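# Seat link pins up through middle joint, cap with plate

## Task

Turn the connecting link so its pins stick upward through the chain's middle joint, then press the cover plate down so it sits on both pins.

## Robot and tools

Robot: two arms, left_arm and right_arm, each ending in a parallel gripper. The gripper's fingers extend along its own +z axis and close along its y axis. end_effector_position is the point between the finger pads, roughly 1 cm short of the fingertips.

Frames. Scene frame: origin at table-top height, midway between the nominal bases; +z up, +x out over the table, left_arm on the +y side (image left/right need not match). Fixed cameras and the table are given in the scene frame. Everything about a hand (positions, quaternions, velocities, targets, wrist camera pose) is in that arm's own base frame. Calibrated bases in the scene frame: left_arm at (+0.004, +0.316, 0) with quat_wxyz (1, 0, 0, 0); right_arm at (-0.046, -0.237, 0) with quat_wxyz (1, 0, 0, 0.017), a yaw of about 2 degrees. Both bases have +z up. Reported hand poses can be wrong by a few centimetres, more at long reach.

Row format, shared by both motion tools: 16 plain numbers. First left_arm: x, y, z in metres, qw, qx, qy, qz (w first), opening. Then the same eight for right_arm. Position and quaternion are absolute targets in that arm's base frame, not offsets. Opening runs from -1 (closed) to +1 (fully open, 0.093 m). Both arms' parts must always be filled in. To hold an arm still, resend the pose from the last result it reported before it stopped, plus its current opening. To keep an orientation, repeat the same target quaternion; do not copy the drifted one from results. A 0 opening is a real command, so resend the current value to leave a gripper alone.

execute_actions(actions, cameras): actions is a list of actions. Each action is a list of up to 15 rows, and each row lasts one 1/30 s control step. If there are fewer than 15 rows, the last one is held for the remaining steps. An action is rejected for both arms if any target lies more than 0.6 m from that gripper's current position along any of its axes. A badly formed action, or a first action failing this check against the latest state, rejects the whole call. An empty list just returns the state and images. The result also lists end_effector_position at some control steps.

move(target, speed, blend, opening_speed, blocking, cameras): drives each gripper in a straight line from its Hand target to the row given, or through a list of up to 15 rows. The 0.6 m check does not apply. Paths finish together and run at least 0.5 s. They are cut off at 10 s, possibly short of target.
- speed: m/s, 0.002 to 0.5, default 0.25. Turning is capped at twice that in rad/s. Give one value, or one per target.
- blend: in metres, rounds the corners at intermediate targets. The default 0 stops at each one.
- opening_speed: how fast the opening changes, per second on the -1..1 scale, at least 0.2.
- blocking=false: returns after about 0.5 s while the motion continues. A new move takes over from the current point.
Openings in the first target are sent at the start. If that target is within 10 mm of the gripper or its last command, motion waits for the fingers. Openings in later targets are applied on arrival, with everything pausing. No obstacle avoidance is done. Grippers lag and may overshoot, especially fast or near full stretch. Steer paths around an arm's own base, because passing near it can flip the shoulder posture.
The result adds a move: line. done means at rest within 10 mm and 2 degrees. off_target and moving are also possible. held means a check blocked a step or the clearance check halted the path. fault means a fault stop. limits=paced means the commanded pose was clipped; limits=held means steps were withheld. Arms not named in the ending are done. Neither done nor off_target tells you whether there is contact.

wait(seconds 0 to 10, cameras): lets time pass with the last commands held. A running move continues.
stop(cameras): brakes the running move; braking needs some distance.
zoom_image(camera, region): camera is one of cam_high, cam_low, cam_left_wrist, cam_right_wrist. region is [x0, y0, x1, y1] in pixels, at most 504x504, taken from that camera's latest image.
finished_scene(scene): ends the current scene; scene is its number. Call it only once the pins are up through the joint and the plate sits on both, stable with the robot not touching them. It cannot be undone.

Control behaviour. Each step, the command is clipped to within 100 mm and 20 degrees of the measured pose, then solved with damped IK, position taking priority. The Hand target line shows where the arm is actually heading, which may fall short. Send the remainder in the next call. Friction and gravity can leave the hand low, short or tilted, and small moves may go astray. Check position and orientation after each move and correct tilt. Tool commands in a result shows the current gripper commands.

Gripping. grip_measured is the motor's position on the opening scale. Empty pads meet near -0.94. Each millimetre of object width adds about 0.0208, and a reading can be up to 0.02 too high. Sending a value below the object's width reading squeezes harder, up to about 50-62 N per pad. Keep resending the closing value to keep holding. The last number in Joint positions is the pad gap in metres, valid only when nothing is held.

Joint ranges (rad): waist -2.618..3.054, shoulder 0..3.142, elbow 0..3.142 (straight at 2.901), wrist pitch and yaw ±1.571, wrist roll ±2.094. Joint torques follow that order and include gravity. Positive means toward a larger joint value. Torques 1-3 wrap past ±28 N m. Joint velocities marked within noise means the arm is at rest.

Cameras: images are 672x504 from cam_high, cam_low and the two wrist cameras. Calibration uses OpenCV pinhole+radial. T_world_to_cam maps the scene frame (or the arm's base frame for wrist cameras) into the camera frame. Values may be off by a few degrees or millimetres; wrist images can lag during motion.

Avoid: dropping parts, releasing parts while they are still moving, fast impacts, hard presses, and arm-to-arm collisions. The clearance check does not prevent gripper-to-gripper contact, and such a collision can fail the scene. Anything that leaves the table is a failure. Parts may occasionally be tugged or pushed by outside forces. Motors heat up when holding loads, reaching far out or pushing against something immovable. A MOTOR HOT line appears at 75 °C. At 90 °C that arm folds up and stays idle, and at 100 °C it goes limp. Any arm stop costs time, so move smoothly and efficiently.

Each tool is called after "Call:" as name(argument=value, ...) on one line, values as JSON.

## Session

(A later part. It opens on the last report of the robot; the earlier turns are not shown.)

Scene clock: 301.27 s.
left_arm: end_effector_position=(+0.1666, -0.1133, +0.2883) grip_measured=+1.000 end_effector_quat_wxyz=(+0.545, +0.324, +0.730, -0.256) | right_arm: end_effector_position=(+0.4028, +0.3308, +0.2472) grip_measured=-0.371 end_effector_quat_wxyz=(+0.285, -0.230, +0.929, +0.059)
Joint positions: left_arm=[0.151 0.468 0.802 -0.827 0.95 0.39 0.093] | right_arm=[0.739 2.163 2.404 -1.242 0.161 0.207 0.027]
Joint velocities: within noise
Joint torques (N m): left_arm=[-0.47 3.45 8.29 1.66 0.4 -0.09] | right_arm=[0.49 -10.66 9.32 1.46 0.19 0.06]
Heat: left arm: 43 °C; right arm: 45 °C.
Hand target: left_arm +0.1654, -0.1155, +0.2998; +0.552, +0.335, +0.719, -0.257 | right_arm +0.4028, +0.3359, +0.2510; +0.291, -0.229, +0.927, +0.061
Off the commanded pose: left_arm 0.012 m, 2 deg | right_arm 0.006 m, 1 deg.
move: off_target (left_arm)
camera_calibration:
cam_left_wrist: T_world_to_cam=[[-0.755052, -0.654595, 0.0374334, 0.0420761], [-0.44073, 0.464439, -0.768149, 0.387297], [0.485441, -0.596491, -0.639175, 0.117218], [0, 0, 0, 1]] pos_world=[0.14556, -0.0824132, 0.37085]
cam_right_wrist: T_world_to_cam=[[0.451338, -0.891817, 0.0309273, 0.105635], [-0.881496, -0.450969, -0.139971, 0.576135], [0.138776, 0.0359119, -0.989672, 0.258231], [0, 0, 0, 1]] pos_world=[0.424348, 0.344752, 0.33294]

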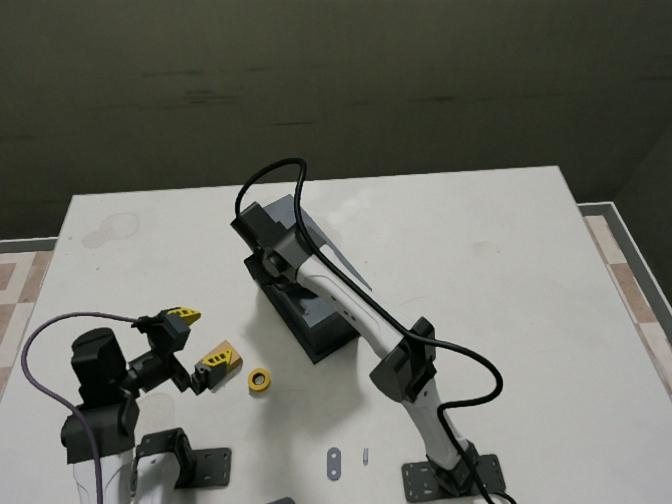

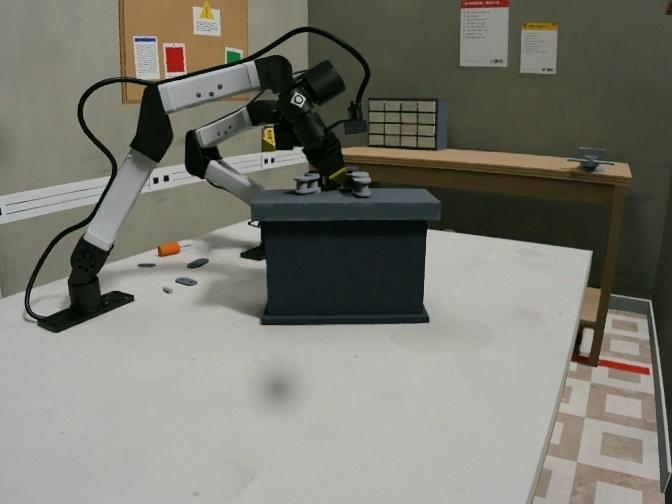

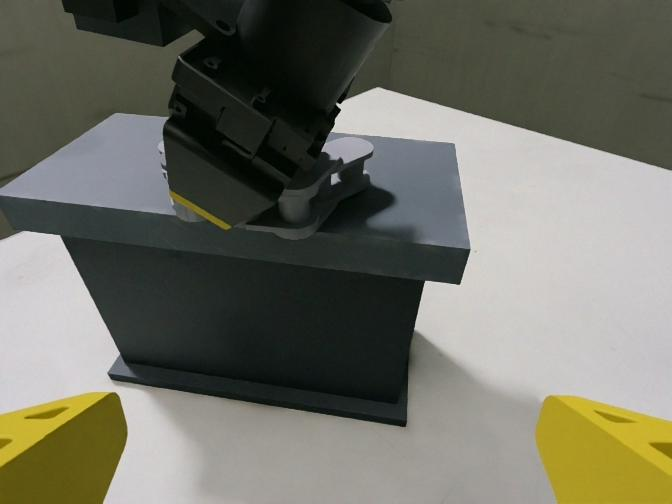

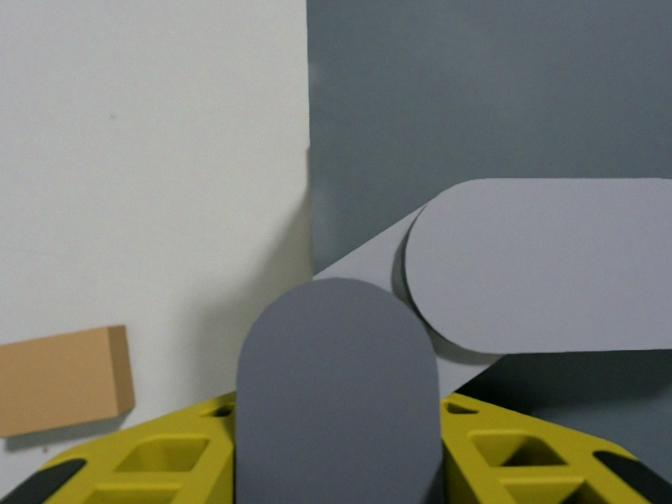

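Call:
move(target=[[0.1657,-0.1157,0.2999,0.552,0.335,0.719,-0.257,1,0.3985,0.3442,0.251,0.291,-0.229,0.927,0.061,-0.38]], speed=0.06, cameras=["cam_right_wrist","cam_left_wrist"])

Scene clock: 307.90 s.
left_arm: end_effector_position=(+0.1666, -0.1133, +0.2883) grip_measured=+1.000 end_effector_quat_wxyz=(+0.545, +0.324, +0.730, -0.256) | right_arm: end_effector_position=(+0.3998, +0.3362, +0.2473) grip_measured=-0.371 end_effector_quat_wxyz=(+0.285, -0.228, +0.930, +0.055)
Joint positions: left_arm=[0.151 0.468 0.802 -0.827 0.95 0.391 0.093] | right_arm=[0.756 2.182 2.439 -1.263 0.177 0.224 0.027]
Joint velocities: within noise
Joint torques (N m): left_arm=[-0.46 3.44 8.28 1.67 0.4 -0.09] | right_arm=[0.83 -10.92 9.32 1.52 0.09 0.08]
Heat: left arm: 43 °C; right arm: 46 °C.
Hand target: left_arm +0.1654, -0.1154, +0.2998; +0.552, +0.335, +0.719, -0.257 | right_arm +0.3982, +0.3441, +0.2509; +0.291, -0.229, +0.927, +0.061
Off the commanded pose: left_arm 0.012 m, 2 deg | right_arm 0.009 m, 1 deg.
move: off_target (left_arm)
camera_calibration:
cam_left_wrist: T_world_to_cam=[[-0.755131, -0.654525, 0.0370669, 0.0422029], [-0.440468, 0.46467, -0.76816, 0.387282], [0.485556, -0.596389, -0.639184, 0.117213], [0, 0, 0, 1]] pos_world=[0.145541, -0.0824308, 0.370851]
cam_right_wrist: T_world_to_cam=[[0.44521, -0.894683, 0.0364694, 0.113789], [-0.884417, -0.445738, -0.13829, 0.574887], [0.139981, 0.0293139, -0.98972, 0.26031], [0, 0, 0, 1]] pos_world=[0.421341, 0.350423, 0.332985]
Images, in order (width x height): cam_left_wrist 672x504, cam_right_wrist 672x504.

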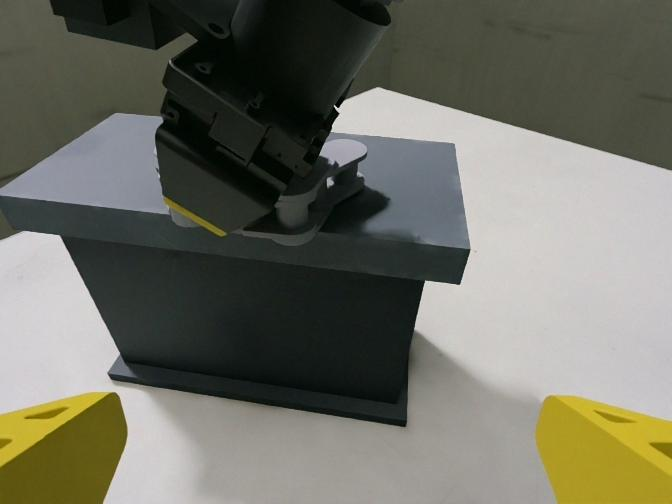

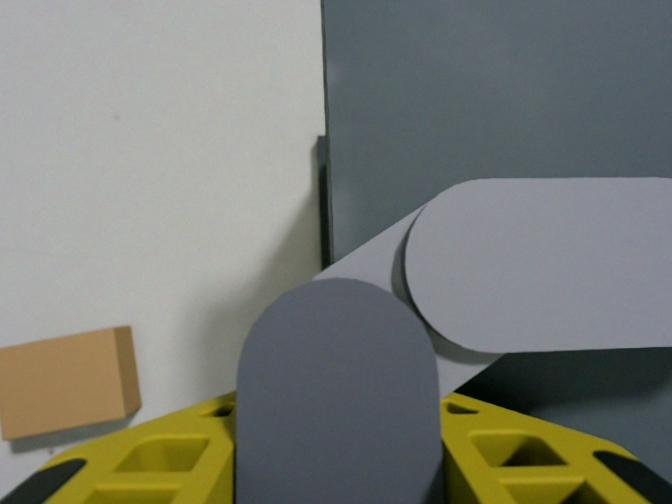

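Call:
move(target=[[0.1657,-0.1157,0.2999,0.552,0.335,0.719,-0.257,1,0.3985,0.3442,0.251,0.291,-0.229,0.927,0.061,0.3],[0.1657,-0.1157,0.2999,0.552,0.335,0.719,-0.257,1,0.345,0.318,0.338,0.291,-0.229,0.927,0.061,0.3]], speed=0.12, cameras=["cam_right_wrist","cam_left_wrist","cam_high"])

Scene clock: 317.37 s.
left_arm: end_effector_position=(+0.1665, -0.1133, +0.2882) grip_measured=+1.000 end_effector_quat_wxyz=(+0.545, +0.324, +0.730, -0.256) | right_arm: end_effector_position=(+0.3529, +0.3243, +0.3318) grip_measured=+0.298 end_effector_quat_wxyz=(+0.321, -0.231, +0.915, +0.080)
Joint positions: left_arm=[0.151 0.468 0.802 -0.827 0.95 0.391 0.093] | right_arm=[0.813 2.171 2.79 -1.542 0.198 0.251 0.06]
Joint velocities: within noise
Joint torques (N m): left_arm=[-0.46 3.43 8.28 1.67 0.4 -0.09] | right_arm=[0.17 -12.96 4.36 1.38 0.19 0.06]
Heat: left arm: 43 °C; right arm: 46 °C.
Hand target: left_arm +0.1653, -0.1154, +0.2997; +0.552, +0.335, +0.719, -0.257 | right_arm +0.3450, +0.3179, +0.3375; +0.320, -0.229, +0.916, +0.076
Off the commanded pose: left_arm 0.012 m, 2 deg | right_arm 0.012 m, 4 deg.
joint sent to its limit (right arm) — joint 4 (wrist pitch), lower limit. The joint targets are off in orientation, not in position.
move: off_target (left_arm, right_arm)
camera_calibration:
cam_left_wrist: T_world_to_cam=[[-0.755117, -0.654523, 0.0373893, 0.0420838], [-0.440758, 0.464625, -0.768021, 0.387229], [0.485315, -0.596425, -0.639333, 0.117267], [0, 0, 0, 1]] pos_world=[0.145541, -0.0824308, 0.3708]
cam_right_wrist: T_world_to_cam=[[0.463801, -0.88587, 0.0111057, 0.119989], [-0.862615, -0.454412, -0.222271, 0.562801], [0.20195, 0.0935094, -0.974922, 0.303278], [0, 0, 0, 1]] pos_world=[0.368583, 0.333678, 0.419434]
Images, in order (width x height): cam_high 672x504, cam_left_wrist 672x504, cam_right_wrist 672x504.

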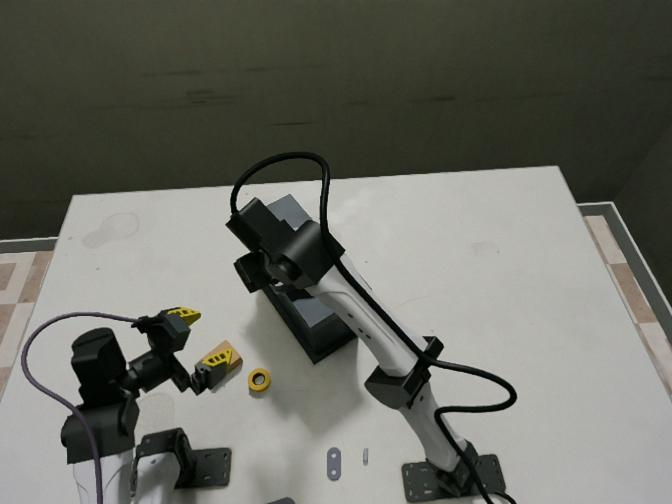

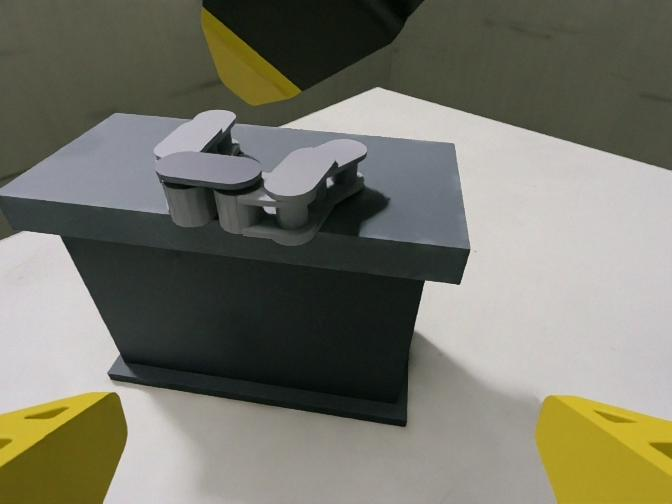

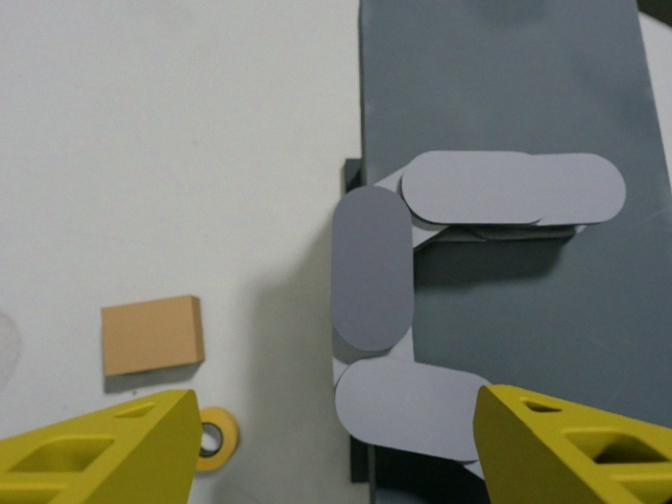

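Call:
zoom_image(camera="cam_left_wrist", region=[130, 90, 400, 260])

Scaled by 1.867 from the camera's 672x504 image, which has a finer 960x720 frame.

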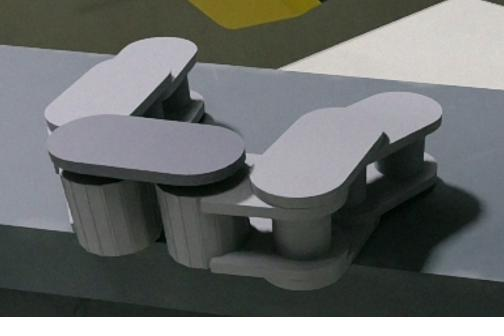

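Call:
move(target=[[0.1657,-0.1157,0.2999,0.552,0.335,0.719,-0.257,1,0.224,0.23,0.32,0.6425,-0.1831,0.7263,0.162,0.3]], cameras=["cam_right_wrist"])

Call:
move(target=[[0.298,-0.135,0.245,0.683,0.683,0.183,0.183,0.5,0.224,0.23,0.32,0.6425,-0.1831,0.7263,0.162,0.3]])

Scene clock: 366.80 s.
left_arm: end_effector_position=(+0.1665, -0.1133, +0.2882) grip_measured=+1.000 end_effector_quat_wxyz=(+0.545, +0.324, +0.730, -0.256) | right_arm: end_effector_position=(+0.2248, +0.2303, +0.3227) grip_measured=+0.298 end_effector_quat_wxyz=(+0.641, -0.181, +0.727, +0.166)
Joint positions: left_arm=[0.151 0.468 0.802 -0.827 0.95 0.391 0.093] | right_arm=[1.093 0.858 0.782 -0.072 0.59 0.093 0.06]
Joint velocities: within noise
Joint torques (N m): left_arm=[-0.46 3.45 8.27 1.67 0.4 -0.09] | right_arm=[0.29 -1.26 6.79 2.23 0.16 -0.11]
Heat: left arm: 43 °C; right arm: 43 °C.
Hand target: left_arm +0.1654, -0.1154, +0.2997; +0.552, +0.335, +0.719, -0.257 | right_arm +0.2240, +0.2300, +0.3201; +0.642, -0.183, +0.726, +0.162
Off the commanded pose: left_arm 0.012 m, 2 deg | right_arm 0.003 m, 1 deg.
move: off_target (left_arm)
camera_calibration:
cam_right_wrist: T_world_to_cam=[[0.463859, -0.885841, -0.0109461, 0.103343], [-0.484621, -0.243383, -0.840183, 0.473395], [0.741605, 0.395031, -0.542192, -0.00132936], [0, 0, 0, 1]] pos_world=[0.182467, 0.207287, 0.398149]
Images, in order (width x height): cam_right_wrist 672x504.

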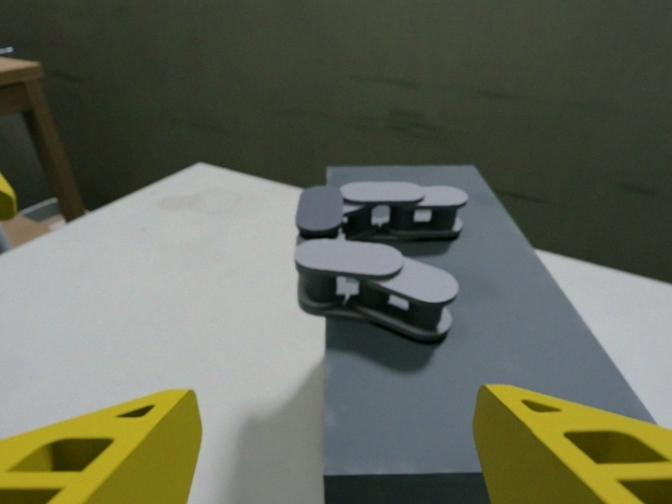

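Scene clock: 371.00 s.
left_arm: end_effector_position=(+0.2988, -0.1322, +0.2411) grip_measured=+0.502 end_effector_quat_wxyz=(+0.680, +0.682, +0.200, +0.181) | right_arm: end_effector_position=(+0.2248, +0.2303, +0.3230) grip_measured=+0.298 end_effector_quat_wxyz=(+0.641, -0.181, +0.727, +0.166)
Joint positions: left_arm=[0.056 1.143 0.455 0.664 1.082 1.565 0.069] | right_arm=[1.093 0.858 0.782 -0.071 0.591 0.092 0.06]
Joint velocities: within noise
Joint torques (N m): left_arm=[-0.69 -2.17 6.68 1.79 0.16 -0.14] | right_arm=[0.05 -1.37 6.74 2.26 0.11 -0.03]
Heat: left arm: 43 °C; right arm: 43 °C.
Hand target: left_arm +0.2979, -0.1350, +0.2449; +0.683, +0.683, +0.183, +0.183 | right_arm +0.2240, +0.2300, +0.3201; +0.642, -0.183, +0.726, +0.162
Off the commanded pose: left_arm 0.005 m, 2 deg | right_arm 0.003 m, 1 deg.
move: done
camera_calibration:
cam_left_wrist: T_world_to_cam=[[-0.0448363, -0.00414724, -0.998986, 0.254952], [0.57246, 0.819416, -0.0290949, -0.015876], [0.818706, -0.573184, -0.0343655, -0.230698], [0, 0, 0, 1]] pos_world=[0.209393, -0.118166, 0.246304]
cam_right_wrist: T_world_to_cam=[[0.463241, -0.886163, -0.0111318, 0.103511], [-0.484114, -0.242509, -0.840727, 0.473487], [0.742322, 0.394848, -0.541344, -0.00161232], [0, 0, 0, 1]] pos_world=[0.182468, 0.207189, 0.398353]

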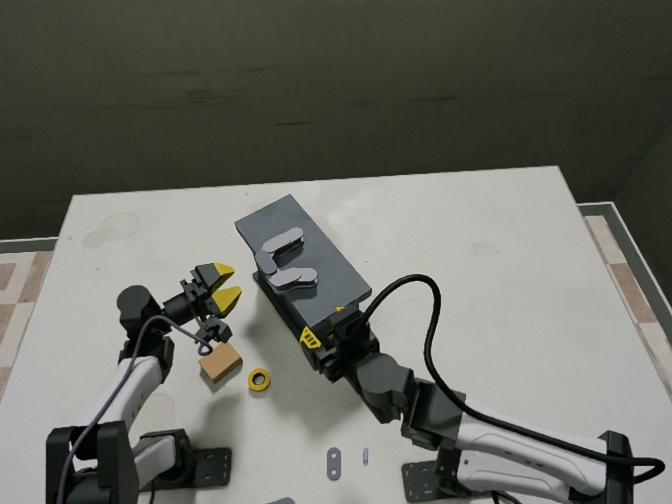

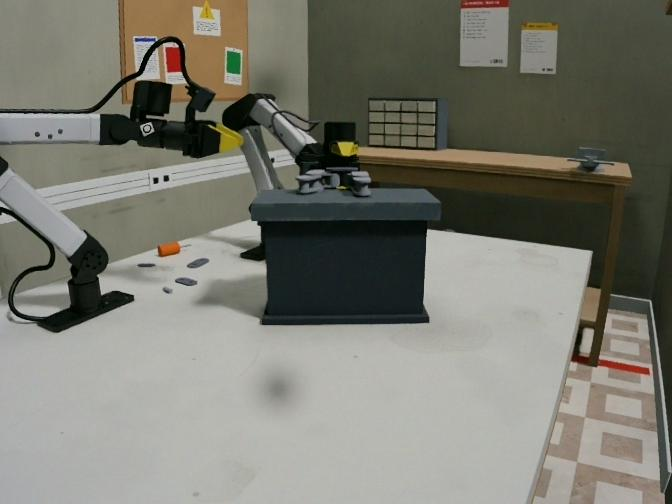

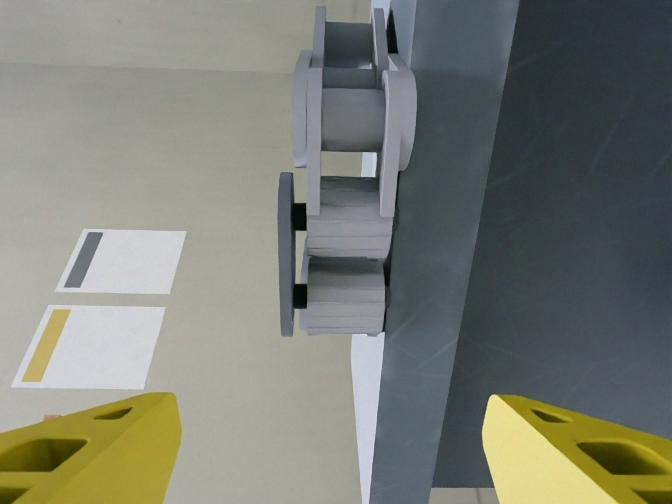

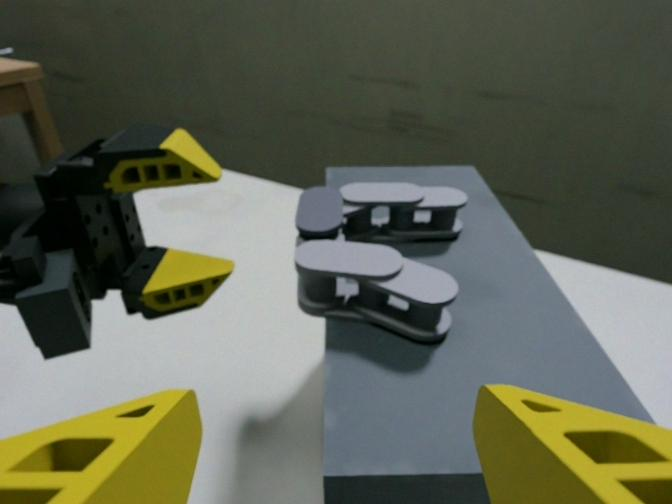

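Call:
move(target=[[0.317,-0.1818,0.246,0.683,0.683,0.183,0.183,0.4,0.224,0.23,0.32,0.6425,-0.1831,0.7263,0.162,0.3]], speed=0.1, cameras=["cam_right_wrist","cam_left_wrist"])

Call:
zoom_image(camera="cam_right_wrist", region=[150, 130, 480, 370])

Scene clock: 398.70 s.
left_arm: end_effector_position=(+0.3094, -0.1792, +0.2309) grip_measured=+0.402 end_effector_quat_wxyz=(+0.677, +0.690, +0.198, +0.163) | right_arm: end_effector_position=(+0.2249, +0.2303, +0.3231) grip_measured=+0.298 end_effector_quat_wxyz=(+0.642, -0.181, +0.727, +0.166)
Joint positions: left_arm=[-0.144 1.244 0.49 0.706 0.911 1.565 0.065] | right_arm=[1.093 0.858 0.782 -0.071 0.591 0.092 0.06]
Joint velocities: within noise
Joint torques (N m): left_arm=[-1.03 -2.92 8.96 1.92 -0.15 -0.18] | right_arm=[0.28 -1.63 6.67 2.21 0.15 -0.11]
Heat: left arm: 42 °C; right arm: 43 °C.
Hand target: left_arm +0.3161, -0.1814, +0.2461; +0.683, +0.683, +0.183, +0.183 | right_arm +0.2240, +0.2300, +0.3202; +0.642, -0.183, +0.726, +0.162
Off the commanded pose: left_arm 0.017 m, 3 deg | right_arm 0.003 m, 1 deg.
move: off_target (left_arm)
camera_calibration:
cam_left_wrist: T_world_to_cam=[[-0.0699629, 0.00471727, -0.997538, 0.254051], [0.595209, 0.802674, -0.0379495, 0.00826541], [0.80052, -0.596399, -0.0589652, -0.259589], [0, 0, 0, 1]] pos_world=[0.220661, -0.162651, 0.238432]
cam_right_wrist: T_world_to_cam=[[0.463286, -0.886141, -0.0109721, 0.103452], [-0.483804, -0.242527, -0.840901, 0.47355], [0.742496, 0.394886, -0.541077, -0.00171098], [0, 0, 0, 1]] pos_world=[0.182448, 0.207197, 0.398418]
Images, in order (width x height): cam_left_wrist 672x504, cam_right_wrist 672x504.

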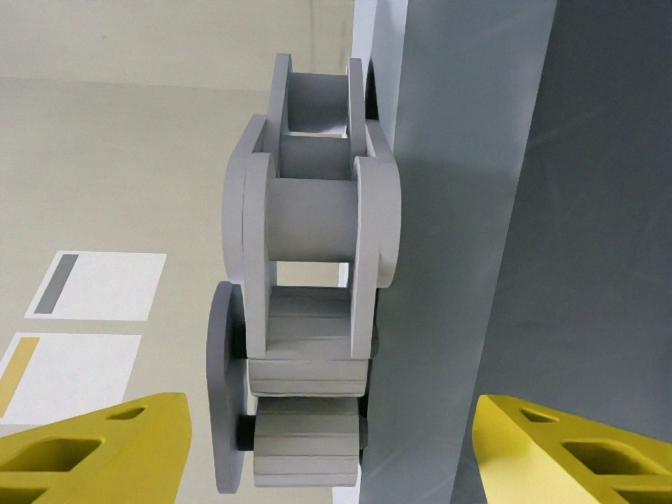

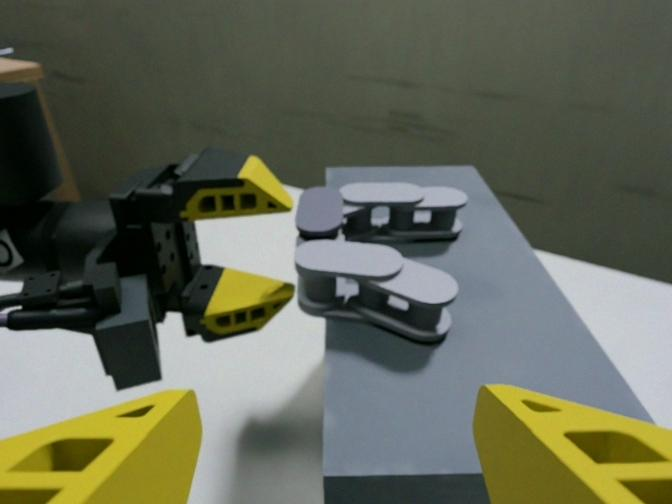

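Scaled by 1.527 from the camera's 672x504 image, which has a finer 960x720 frame.

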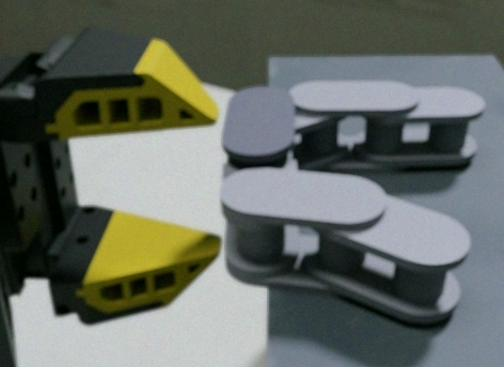

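Call:
move(target=[[0.332,-0.1925,0.256,0.689,0.676,0.168,0.203,0.4,0.224,0.23,0.32,0.6425,-0.1831,0.7263,0.162,0.3]], speed=0.06, cameras=["cam_right_wrist","cam_left_wrist","cam_high"])

Call:
zoom_image(camera="cam_right_wrist", region=[150, 130, 480, 370])

Call:
zoom_image(camera="cam_high", region=[180, 190, 400, 350])

Scene clock: 435.53 s.
left_arm: end_effector_position=(+0.3248, -0.1896, +0.2408) grip_measured=+0.402 end_effector_quat_wxyz=(+0.683, +0.683, +0.184, +0.182) | right_arm: end_effector_position=(+0.2249, +0.2303, +0.3231) grip_measured=+0.298 end_effector_quat_wxyz=(+0.642, -0.181, +0.727, +0.166)
Joint positions: left_arm=[-0.18 1.314 0.543 0.769 0.868 1.571 0.065] | right_arm=[1.093 0.858 0.782 -0.071 0.591 0.092 0.06]
Joint velocities: within noise
Joint torques (N m): left_arm=[-0.99 -3.49 8.92 1.87 -0.12 -0.15] | right_arm=[0.17 -1.66 6.82 2.21 0.17 -0.12]
Heat: left arm: 46 °C; right arm: 44 °C.
Hand target: left_arm +0.3311, -0.1920, +0.2560; +0.689, +0.676, +0.168, +0.203 | right_arm +0.2240, +0.2300, +0.3201; +0.642, -0.183, +0.726, +0.162
Off the commanded pose: left_arm 0.017 m, 3 deg | right_arm 0.003 m, 1 deg.
move: off_target (left_arm)
camera_calibration:
cam_left_wrist: T_world_to_cam=[[-0.0193037, 0.000655542, -0.999813, 0.248447], [0.590991, 0.806605, -0.0108816, 0.00351672], [0.806447, -0.591091, -0.0159579, -0.288757], [0, 0, 0, 1]] pos_world=[0.235585, -0.173681, 0.243831]
cam_right_wrist: T_world_to_cam=[[0.463286, -0.886141, -0.0109721, 0.103452], [-0.483804, -0.242527, -0.840901, 0.47355], [0.742496, 0.394886, -0.541077, -0.00171098], [0, 0, 0, 1]] pos_world=[0.182448, 0.207197, 0.398418]
Images, in order (width x height): cam_high 672x504, cam_left_wrist 672x504, cam_right_wrist 672x504.

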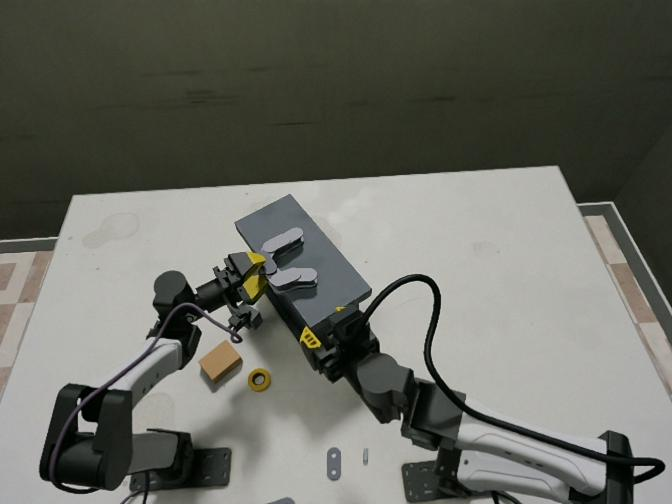

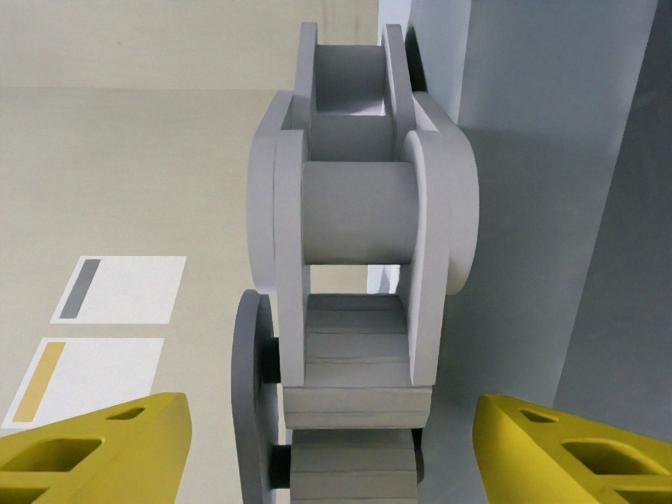

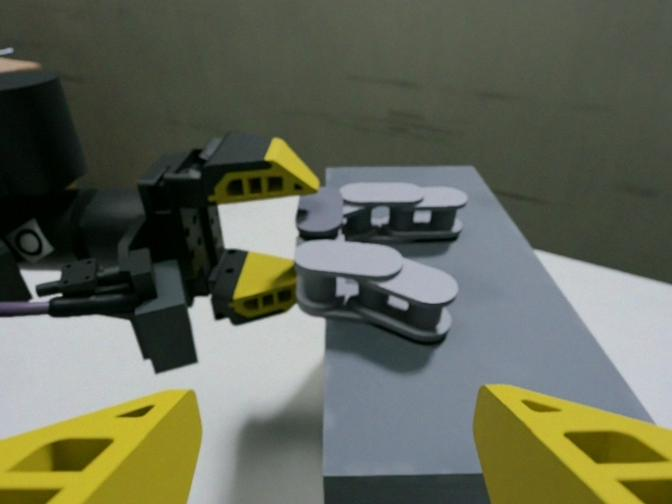

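Scaled by 1.527 from the camera's 672x504 image, which has a finer 960x720 frame.

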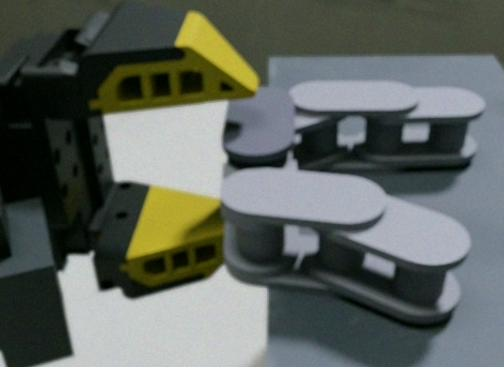

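Scaled by 2.291 from the camera's 672x504 image, which has a finer 960x720 frame.

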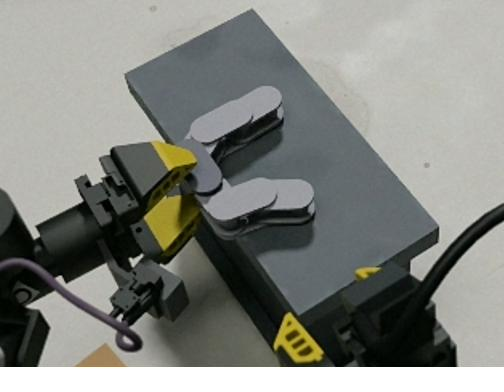

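Call:
zoom_image(camera="cam_high", region=[220, 230, 320, 305])

Call:
zoom_image(camera="cam_right_wrist", region=[200, 130, 360, 330])

Scaled by 5.040 from the camera's 672x504 image, which has a finer 960x720 frame.

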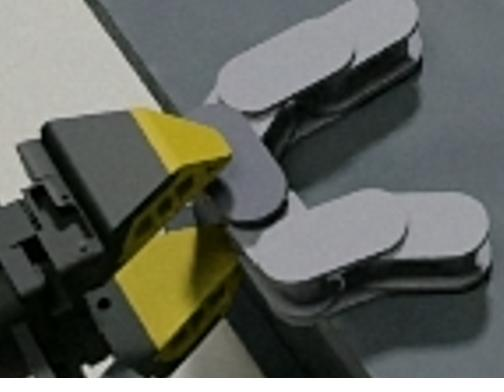

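Scaled by 2.520 from the camera's 672x504 image, which has a finer 960x720 frame.

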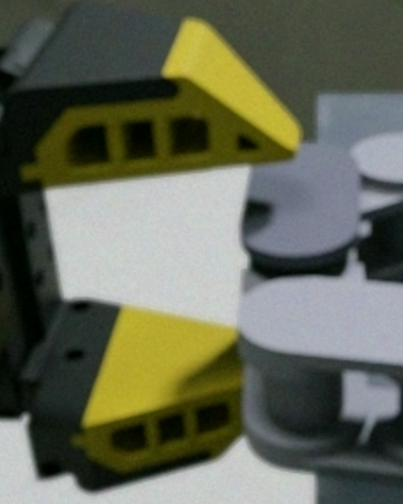

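Call:
move(target=[[0.3335,-0.195,0.256,0.689,0.676,0.168,0.203,0.4,0.224,0.23,0.32,0.6425,-0.1831,0.7263,0.162,0.3],[0.3335,-0.195,0.256,0.689,0.676,0.168,0.203,0.05,0.224,0.23,0.32,0.6425,-0.1831,0.7263,0.162,0.3]], speed=0.06, opening_speed=0.5, cameras=["cam_right_wrist","cam_left_wrist"])

Call:
zoom_image(camera="cam_right_wrist", region=[200, 130, 360, 330])

Scene clock: 502.40 s.
left_arm: end_effector_position=(+0.3264, -0.1920, +0.2410) grip_measured=+0.052 end_effector_quat_wxyz=(+0.683, +0.683, +0.183, +0.183) | right_arm: end_effector_position=(+0.2249, +0.2302, +0.3231) grip_measured=+0.298 end_effector_quat_wxyz=(+0.642, -0.181, +0.727, +0.166)
Joint positions: left_arm=[-0.188 1.323 0.55 0.771 0.859 1.571 0.048] | right_arm=[1.093 0.858 0.782 -0.071 0.591 0.092 0.06]
Joint velocities: within noise
Joint torques (N m): left_arm=[-1.01 -3.55 8.92 1.93 -0.16 -0.15] | right_arm=[0.34 -1.62 6.83 2.24 0.12 -0.12]
Heat: left arm: 46 °C; right arm: 44 °C.
Hand target: left_arm +0.3327, -0.1945, +0.2560; +0.689, +0.676, +0.168, +0.203 | right_arm +0.2240, +0.2300, +0.3201; +0.642, -0.183, +0.726, +0.162
Off the commanded pose: left_arm 0.017 m, 3 deg | right_arm 0.003 m, 1 deg.
move: off_target (left_arm); target 2's new opening was sent with left_arm's hand 0.017 m and 3 deg from that target
camera_calibration:
cam_left_wrist: T_world_to_cam=[[-0.0182656, 0.000969396, -0.999833, 0.248354], [0.590387, 0.807058, -0.0100031, 0.00448482], [0.806913, -0.590471, -0.0153137, -0.291646], [0, 0, 0, 1]] pos_world=[0.237222, -0.176069, 0.243892]
cam_right_wrist: T_world_to_cam=[[0.462952, -0.886316, -0.0109264, 0.103489], [-0.483853, -0.242366, -0.840919, 0.473536], [0.742672, 0.394592, -0.541051, -0.00168959], [0, 0, 0, 1]] pos_world=[0.182467, 0.207159, 0.398422]
Images, in order (width x height): cam_left_wrist 672x504, cam_right_wrist 672x504.

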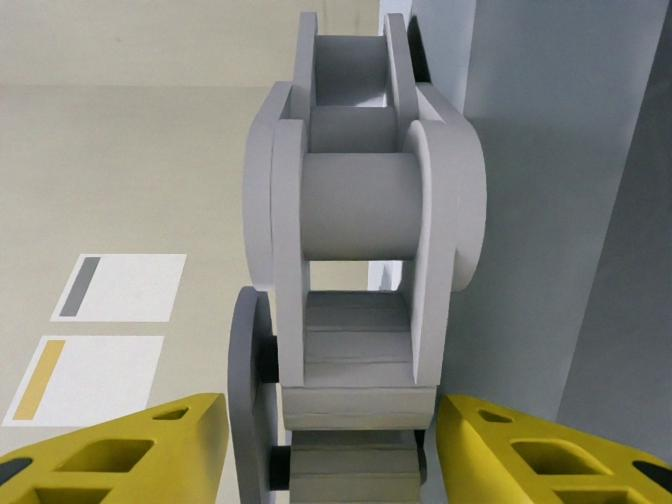

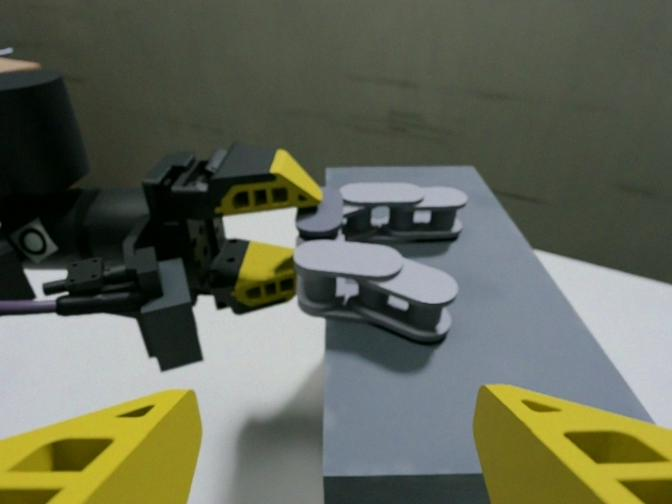

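Scaled by 2.520 from the camera's 672x504 image, which has a finer 960x720 frame.

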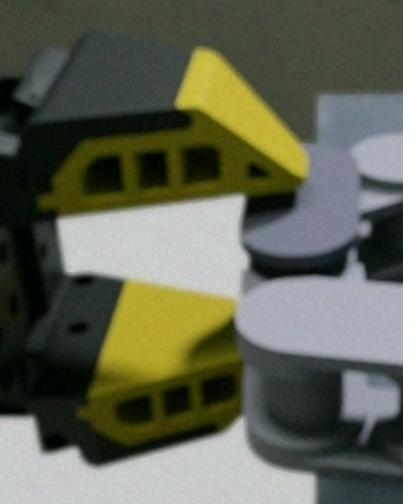

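Call:
move(target=[[0.3335,-0.195,0.256,0.689,0.676,0.168,0.203,-0.3,0.224,0.23,0.32,0.6425,-0.1831,0.7263,0.162,0.3]], speed=0.06, opening_speed=0.3, cameras=["cam_right_wrist","cam_left_wrist"])

Call:
zoom_image(camera="cam_right_wrist", region=[200, 130, 360, 330])

Scene clock: 509.70 s.
left_arm: end_effector_position=(+0.3272, -0.1919, +0.2440) grip_measured=-0.294 end_effector_quat_wxyz=(+0.684, +0.681, +0.180, +0.187) | right_arm: end_effector_position=(+0.2249, +0.2302, +0.3231) grip_measured=+0.298 end_effector_quat_wxyz=(+0.642, -0.181, +0.727, +0.166)
Joint positions: left_arm=[-0.188 1.323 0.555 0.778 0.857 1.571 0.031] | right_arm=[1.093 0.858 0.782 -0.07 0.591 0.092 0.06]
Joint velocities: within noise
Joint torques (N m): left_arm=[-1.05 -3.44 8.61 1.86 -0.15 -0.15] | right_arm=[0.1 -1.66 6.79 2.2 0.14 -0.09]
Heat: left arm: 46 °C; right arm: 44 °C.
Hand target: left_arm +0.3329, -0.1946, +0.2560; +0.689, +0.676, +0.168, +0.203 | right_arm +0.2240, +0.2300, +0.3202; +0.643, -0.183, +0.726, +0.162
Off the commanded pose: left_arm 0.014 m, 2 deg | right_arm 0.003 m, 1 deg.
move: off_target (left_arm)
camera_calibration:
cam_left_wrist: T_world_to_cam=[[-0.0074001, -0.00112574, -0.999972, 0.247479], [0.589238, 0.807942, -0.0052701, 0.00342345], [0.807926, -0.589261, -0.00531552, -0.294762], [0, 0, 0, 1]] pos_world=[0.23796, -0.176179, 0.245923]
cam_right_wrist: T_world_to_cam=[[0.462954, -0.886312, -0.0111454, 0.103566], [-0.483706, -0.242081, -0.841086, 0.473565], [0.742767, 0.394775, -0.540787, -0.00180302], [0, 0, 0, 1]] pos_world=[0.182459, 0.207144, 0.398488]
Images, in order (width x height): cam_left_wrist 672x504, cam_right_wrist 672x504.

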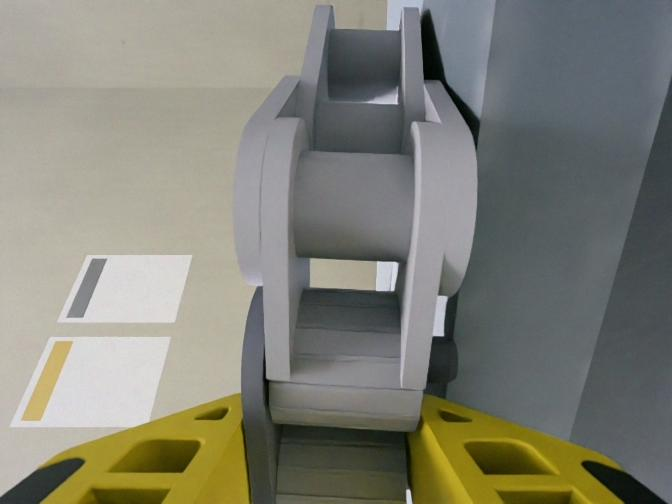

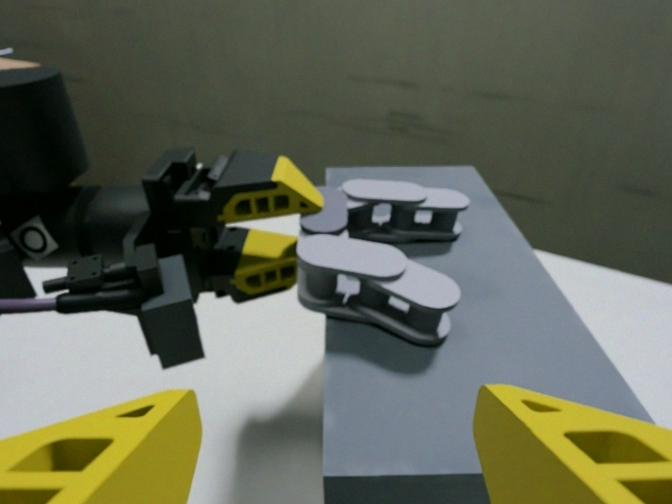

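Scaled by 2.520 from the camera's 672x504 image, which has a finer 960x720 frame.

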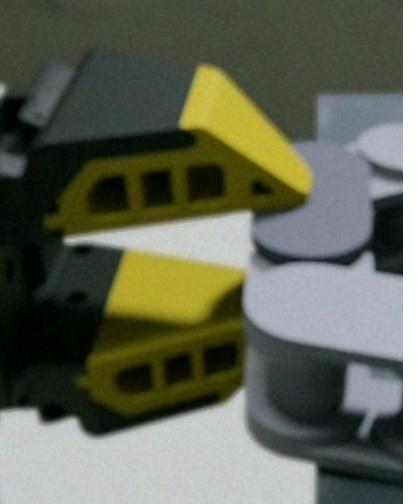

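Call:
move(target=[[0.3335,-0.195,0.258,0.689,0.676,0.168,0.203,-0.42,0.224,0.23,0.32,0.6425,-0.1831,0.7263,0.162,0.3],[0.332,-0.193,0.30,0.689,0.676,0.168,0.203,-0.42,0.224,0.23,0.32,0.6425,-0.1831,0.7263,0.162,0.3]], speed=0.06, cameras=["cam_right_wrist","cam_left_wrist","cam_low"])

Scene clock: 528.53 s.
left_arm: end_effector_position=(+0.3300, -0.1921, +0.2476) grip_measured=-0.404 end_effector_quat_wxyz=(+0.662, +0.702, +0.214, +0.155) | right_arm: end_effector_position=(+0.2249, +0.2302, +0.3231) grip_measured=+0.298 end_effector_quat_wxyz=(+0.642, -0.181, +0.727, +0.166)
Joint positions: left_arm=[-0.188 1.279 0.642 0.521 0.854 1.591 0.026] | right_arm=[1.093 0.858 0.782 -0.07 0.591 0.092 0.06]
Joint velocities: within noise
Joint torques (N m): left_arm=[-0.36 -9.46 11.15 2.3 0.1 -0.38] | right_arm=[0.32 -1.5 6.93 2.27 0.14 -0.08]
Heat: left arm: 44 °C; right arm: 44 °C.
Hand target: left_arm +0.3282, -0.1921, +0.2989; +0.689, +0.676, +0.168, +0.203 | right_arm +0.2240, +0.2300, +0.3202; +0.643, -0.183, +0.726, +0.162
Off the commanded pose: left_arm 0.052 m, 9 deg | right_arm 0.003 m, 1 deg.
move: off_target (left_arm)
camera_calibration:
cam_left_wrist: T_world_to_cam=[[-0.112592, 0.0323769, -0.993114, 0.290557], [0.58465, 0.810306, -0.0398662, 0.0124426], [0.803435, -0.585112, -0.110163, -0.268858], [0, 0, 0, 1]] pos_world=[0.24145, -0.176802, 0.259434]
cam_right_wrist: T_world_to_cam=[[0.462954, -0.886312, -0.0111454, 0.103566], [-0.483706, -0.242081, -0.841086, 0.473565], [0.742767, 0.394775, -0.540787, -0.00180302], [0, 0, 0, 1]] pos_world=[0.182459, 0.207144, 0.398488]
Images, in order (width x height): cam_low 672x504, cam_left_wrist 672x504, cam_right_wrist 672x504.

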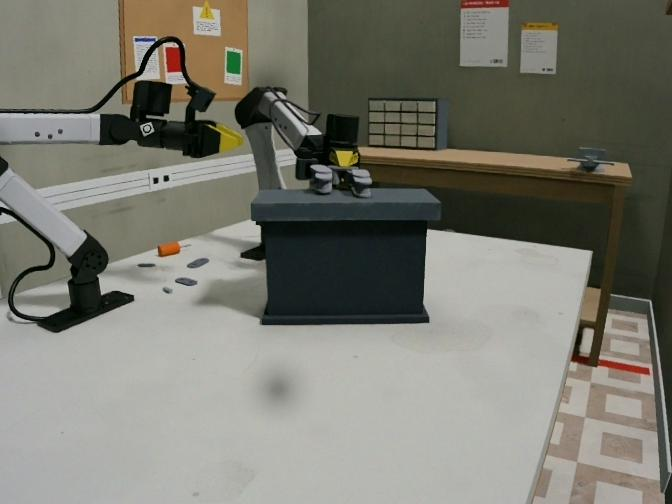

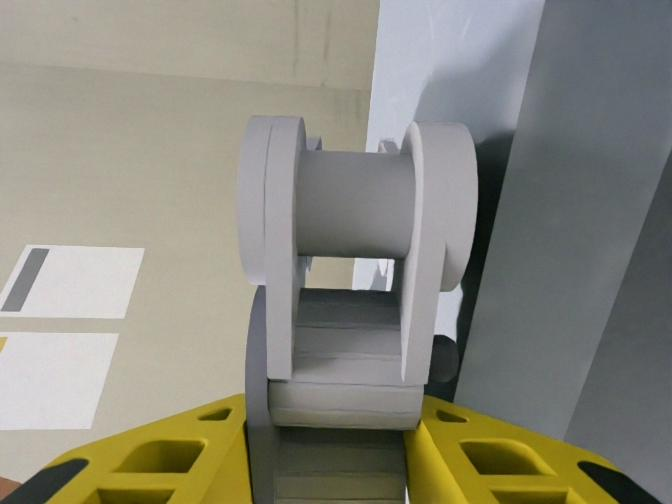

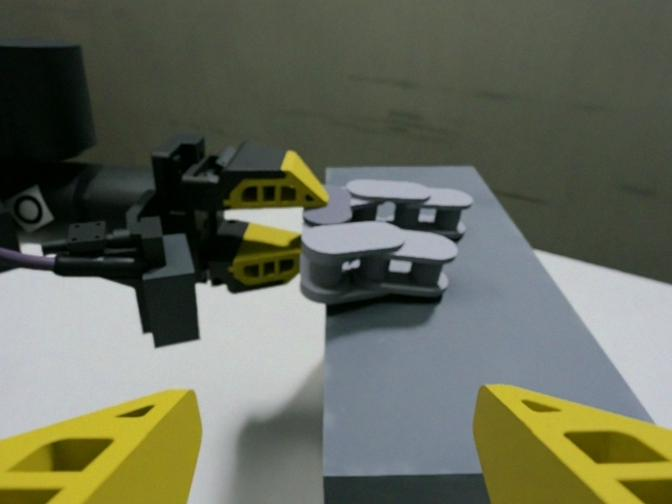

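Call:
zoom_image(camera="cam_right_wrist", region=[200, 130, 500, 330])

Call:
zoom_image(camera="cam_low", region=[240, 100, 450, 230])

Scaled by 1.680 from the camera's 672x504 image, which has a finer 960x720 frame.

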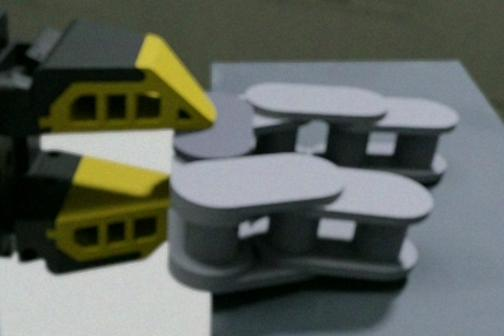

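Scaled by 2.400 from the camera's 672x504 image, which has a finer 960x720 frame.

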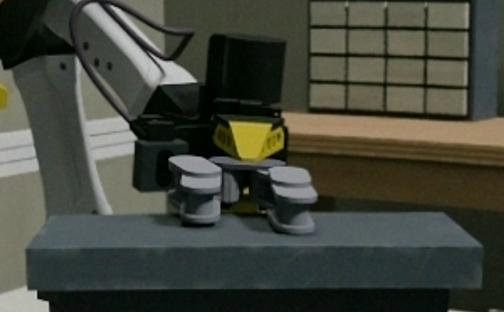

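Call:
move(target=[[0.332,-0.193,0.32,0.6209,0.7399,0.1983,0.1664,-0.45,0.224,0.23,0.32,0.6425,-0.1831,0.7263,0.162,0.3],[0.333,-0.197,0.35,0.483,0.8365,0.2241,0.1294,-0.45,0.224,0.23,0.32,0.6425,-0.1831,0.7263,0.162,0.3]], speed=0.1, cameras=["cam_right_wrist","cam_left_wrist","cam_low"])

Scene clock: 684.47 s.
left_arm: end_effector_position=(+0.3224, -0.1835, +0.3047) grip_measured=-0.431 end_effector_quat_wxyz=(+0.432, +0.856, +0.269, +0.088) | right_arm: end_effector_position=(+0.2249, +0.2302, +0.3231) grip_measured=+0.298 end_effector_quat_wxyz=(+0.642, -0.181, +0.727, +0.166)
Joint positions: left_arm=[-0.254 1.423 1.54 -0.961 0.612 2.04 0.025] | right_arm=[1.093 0.858 0.782 -0.07 0.591 0.092 0.06]
Joint velocities: within noise
Joint torques (N m): left_arm=[-0.87 -6.58 11.66 2.2 0.77 -0.22] | right_arm=[0.2 -1.63 6.8 2.2 0.11 -0.11]
Heat: left arm: 61 °C; right arm: 45 °C.
Hand target: left_arm +0.3280, -0.1943, +0.3493; +0.482, +0.837, +0.223, +0.129 | right_arm +0.2240, +0.2300, +0.3201; +0.642, -0.183, +0.726, +0.162
Off the commanded pose: left_arm 0.048 m, 9 deg | right_arm 0.003 m, 1 deg.
move: off_target (left_arm)
camera_calibration:
cam_left_wrist: T_world_to_cam=[[-0.400428, 0.480393, -0.780308, 0.456317], [0.610092, 0.775144, 0.164135, -0.0646002], [0.6837, -0.410335, -0.603473, -0.0304727], [0, 0, 0, 1]] pos_world=[0.242968, -0.181641, 0.348281]
cam_right_wrist: T_world_to_cam=[[0.462954, -0.886312, -0.0111454, 0.103566], [-0.483706, -0.242081, -0.841086, 0.473565], [0.742767, 0.394775, -0.540787, -0.00180302], [0, 0, 0, 1]] pos_world=[0.182459, 0.207144, 0.398488]
Images, in order (width x height): cam_low 672x504, cam_left_wrist 672x504, cam_right_wrist 672x504.

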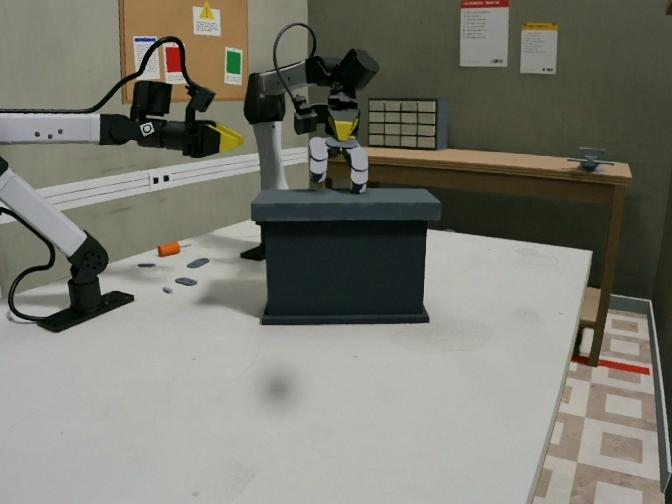

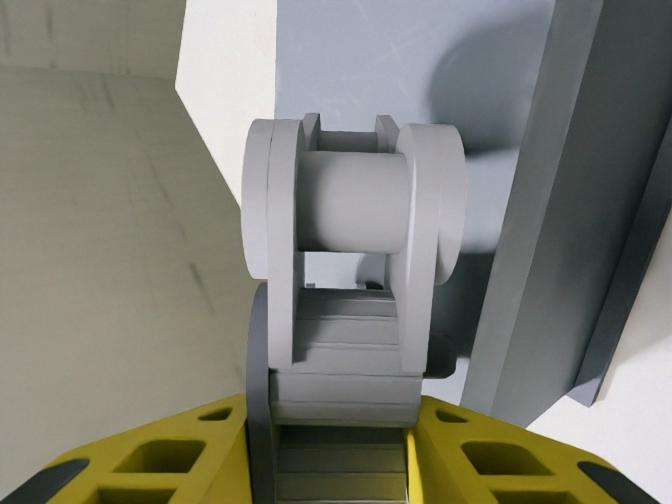

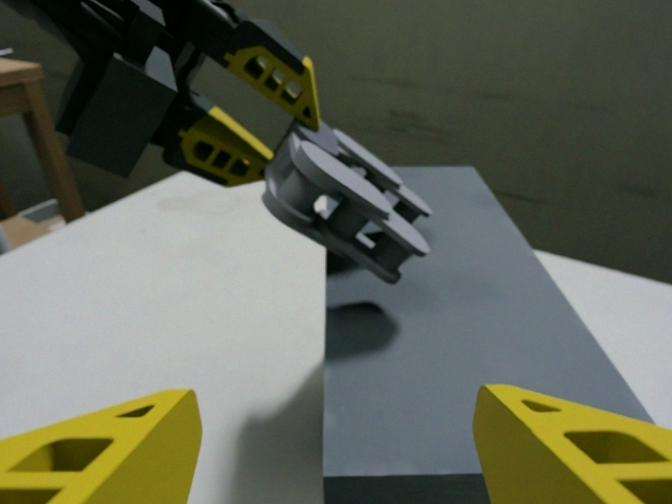

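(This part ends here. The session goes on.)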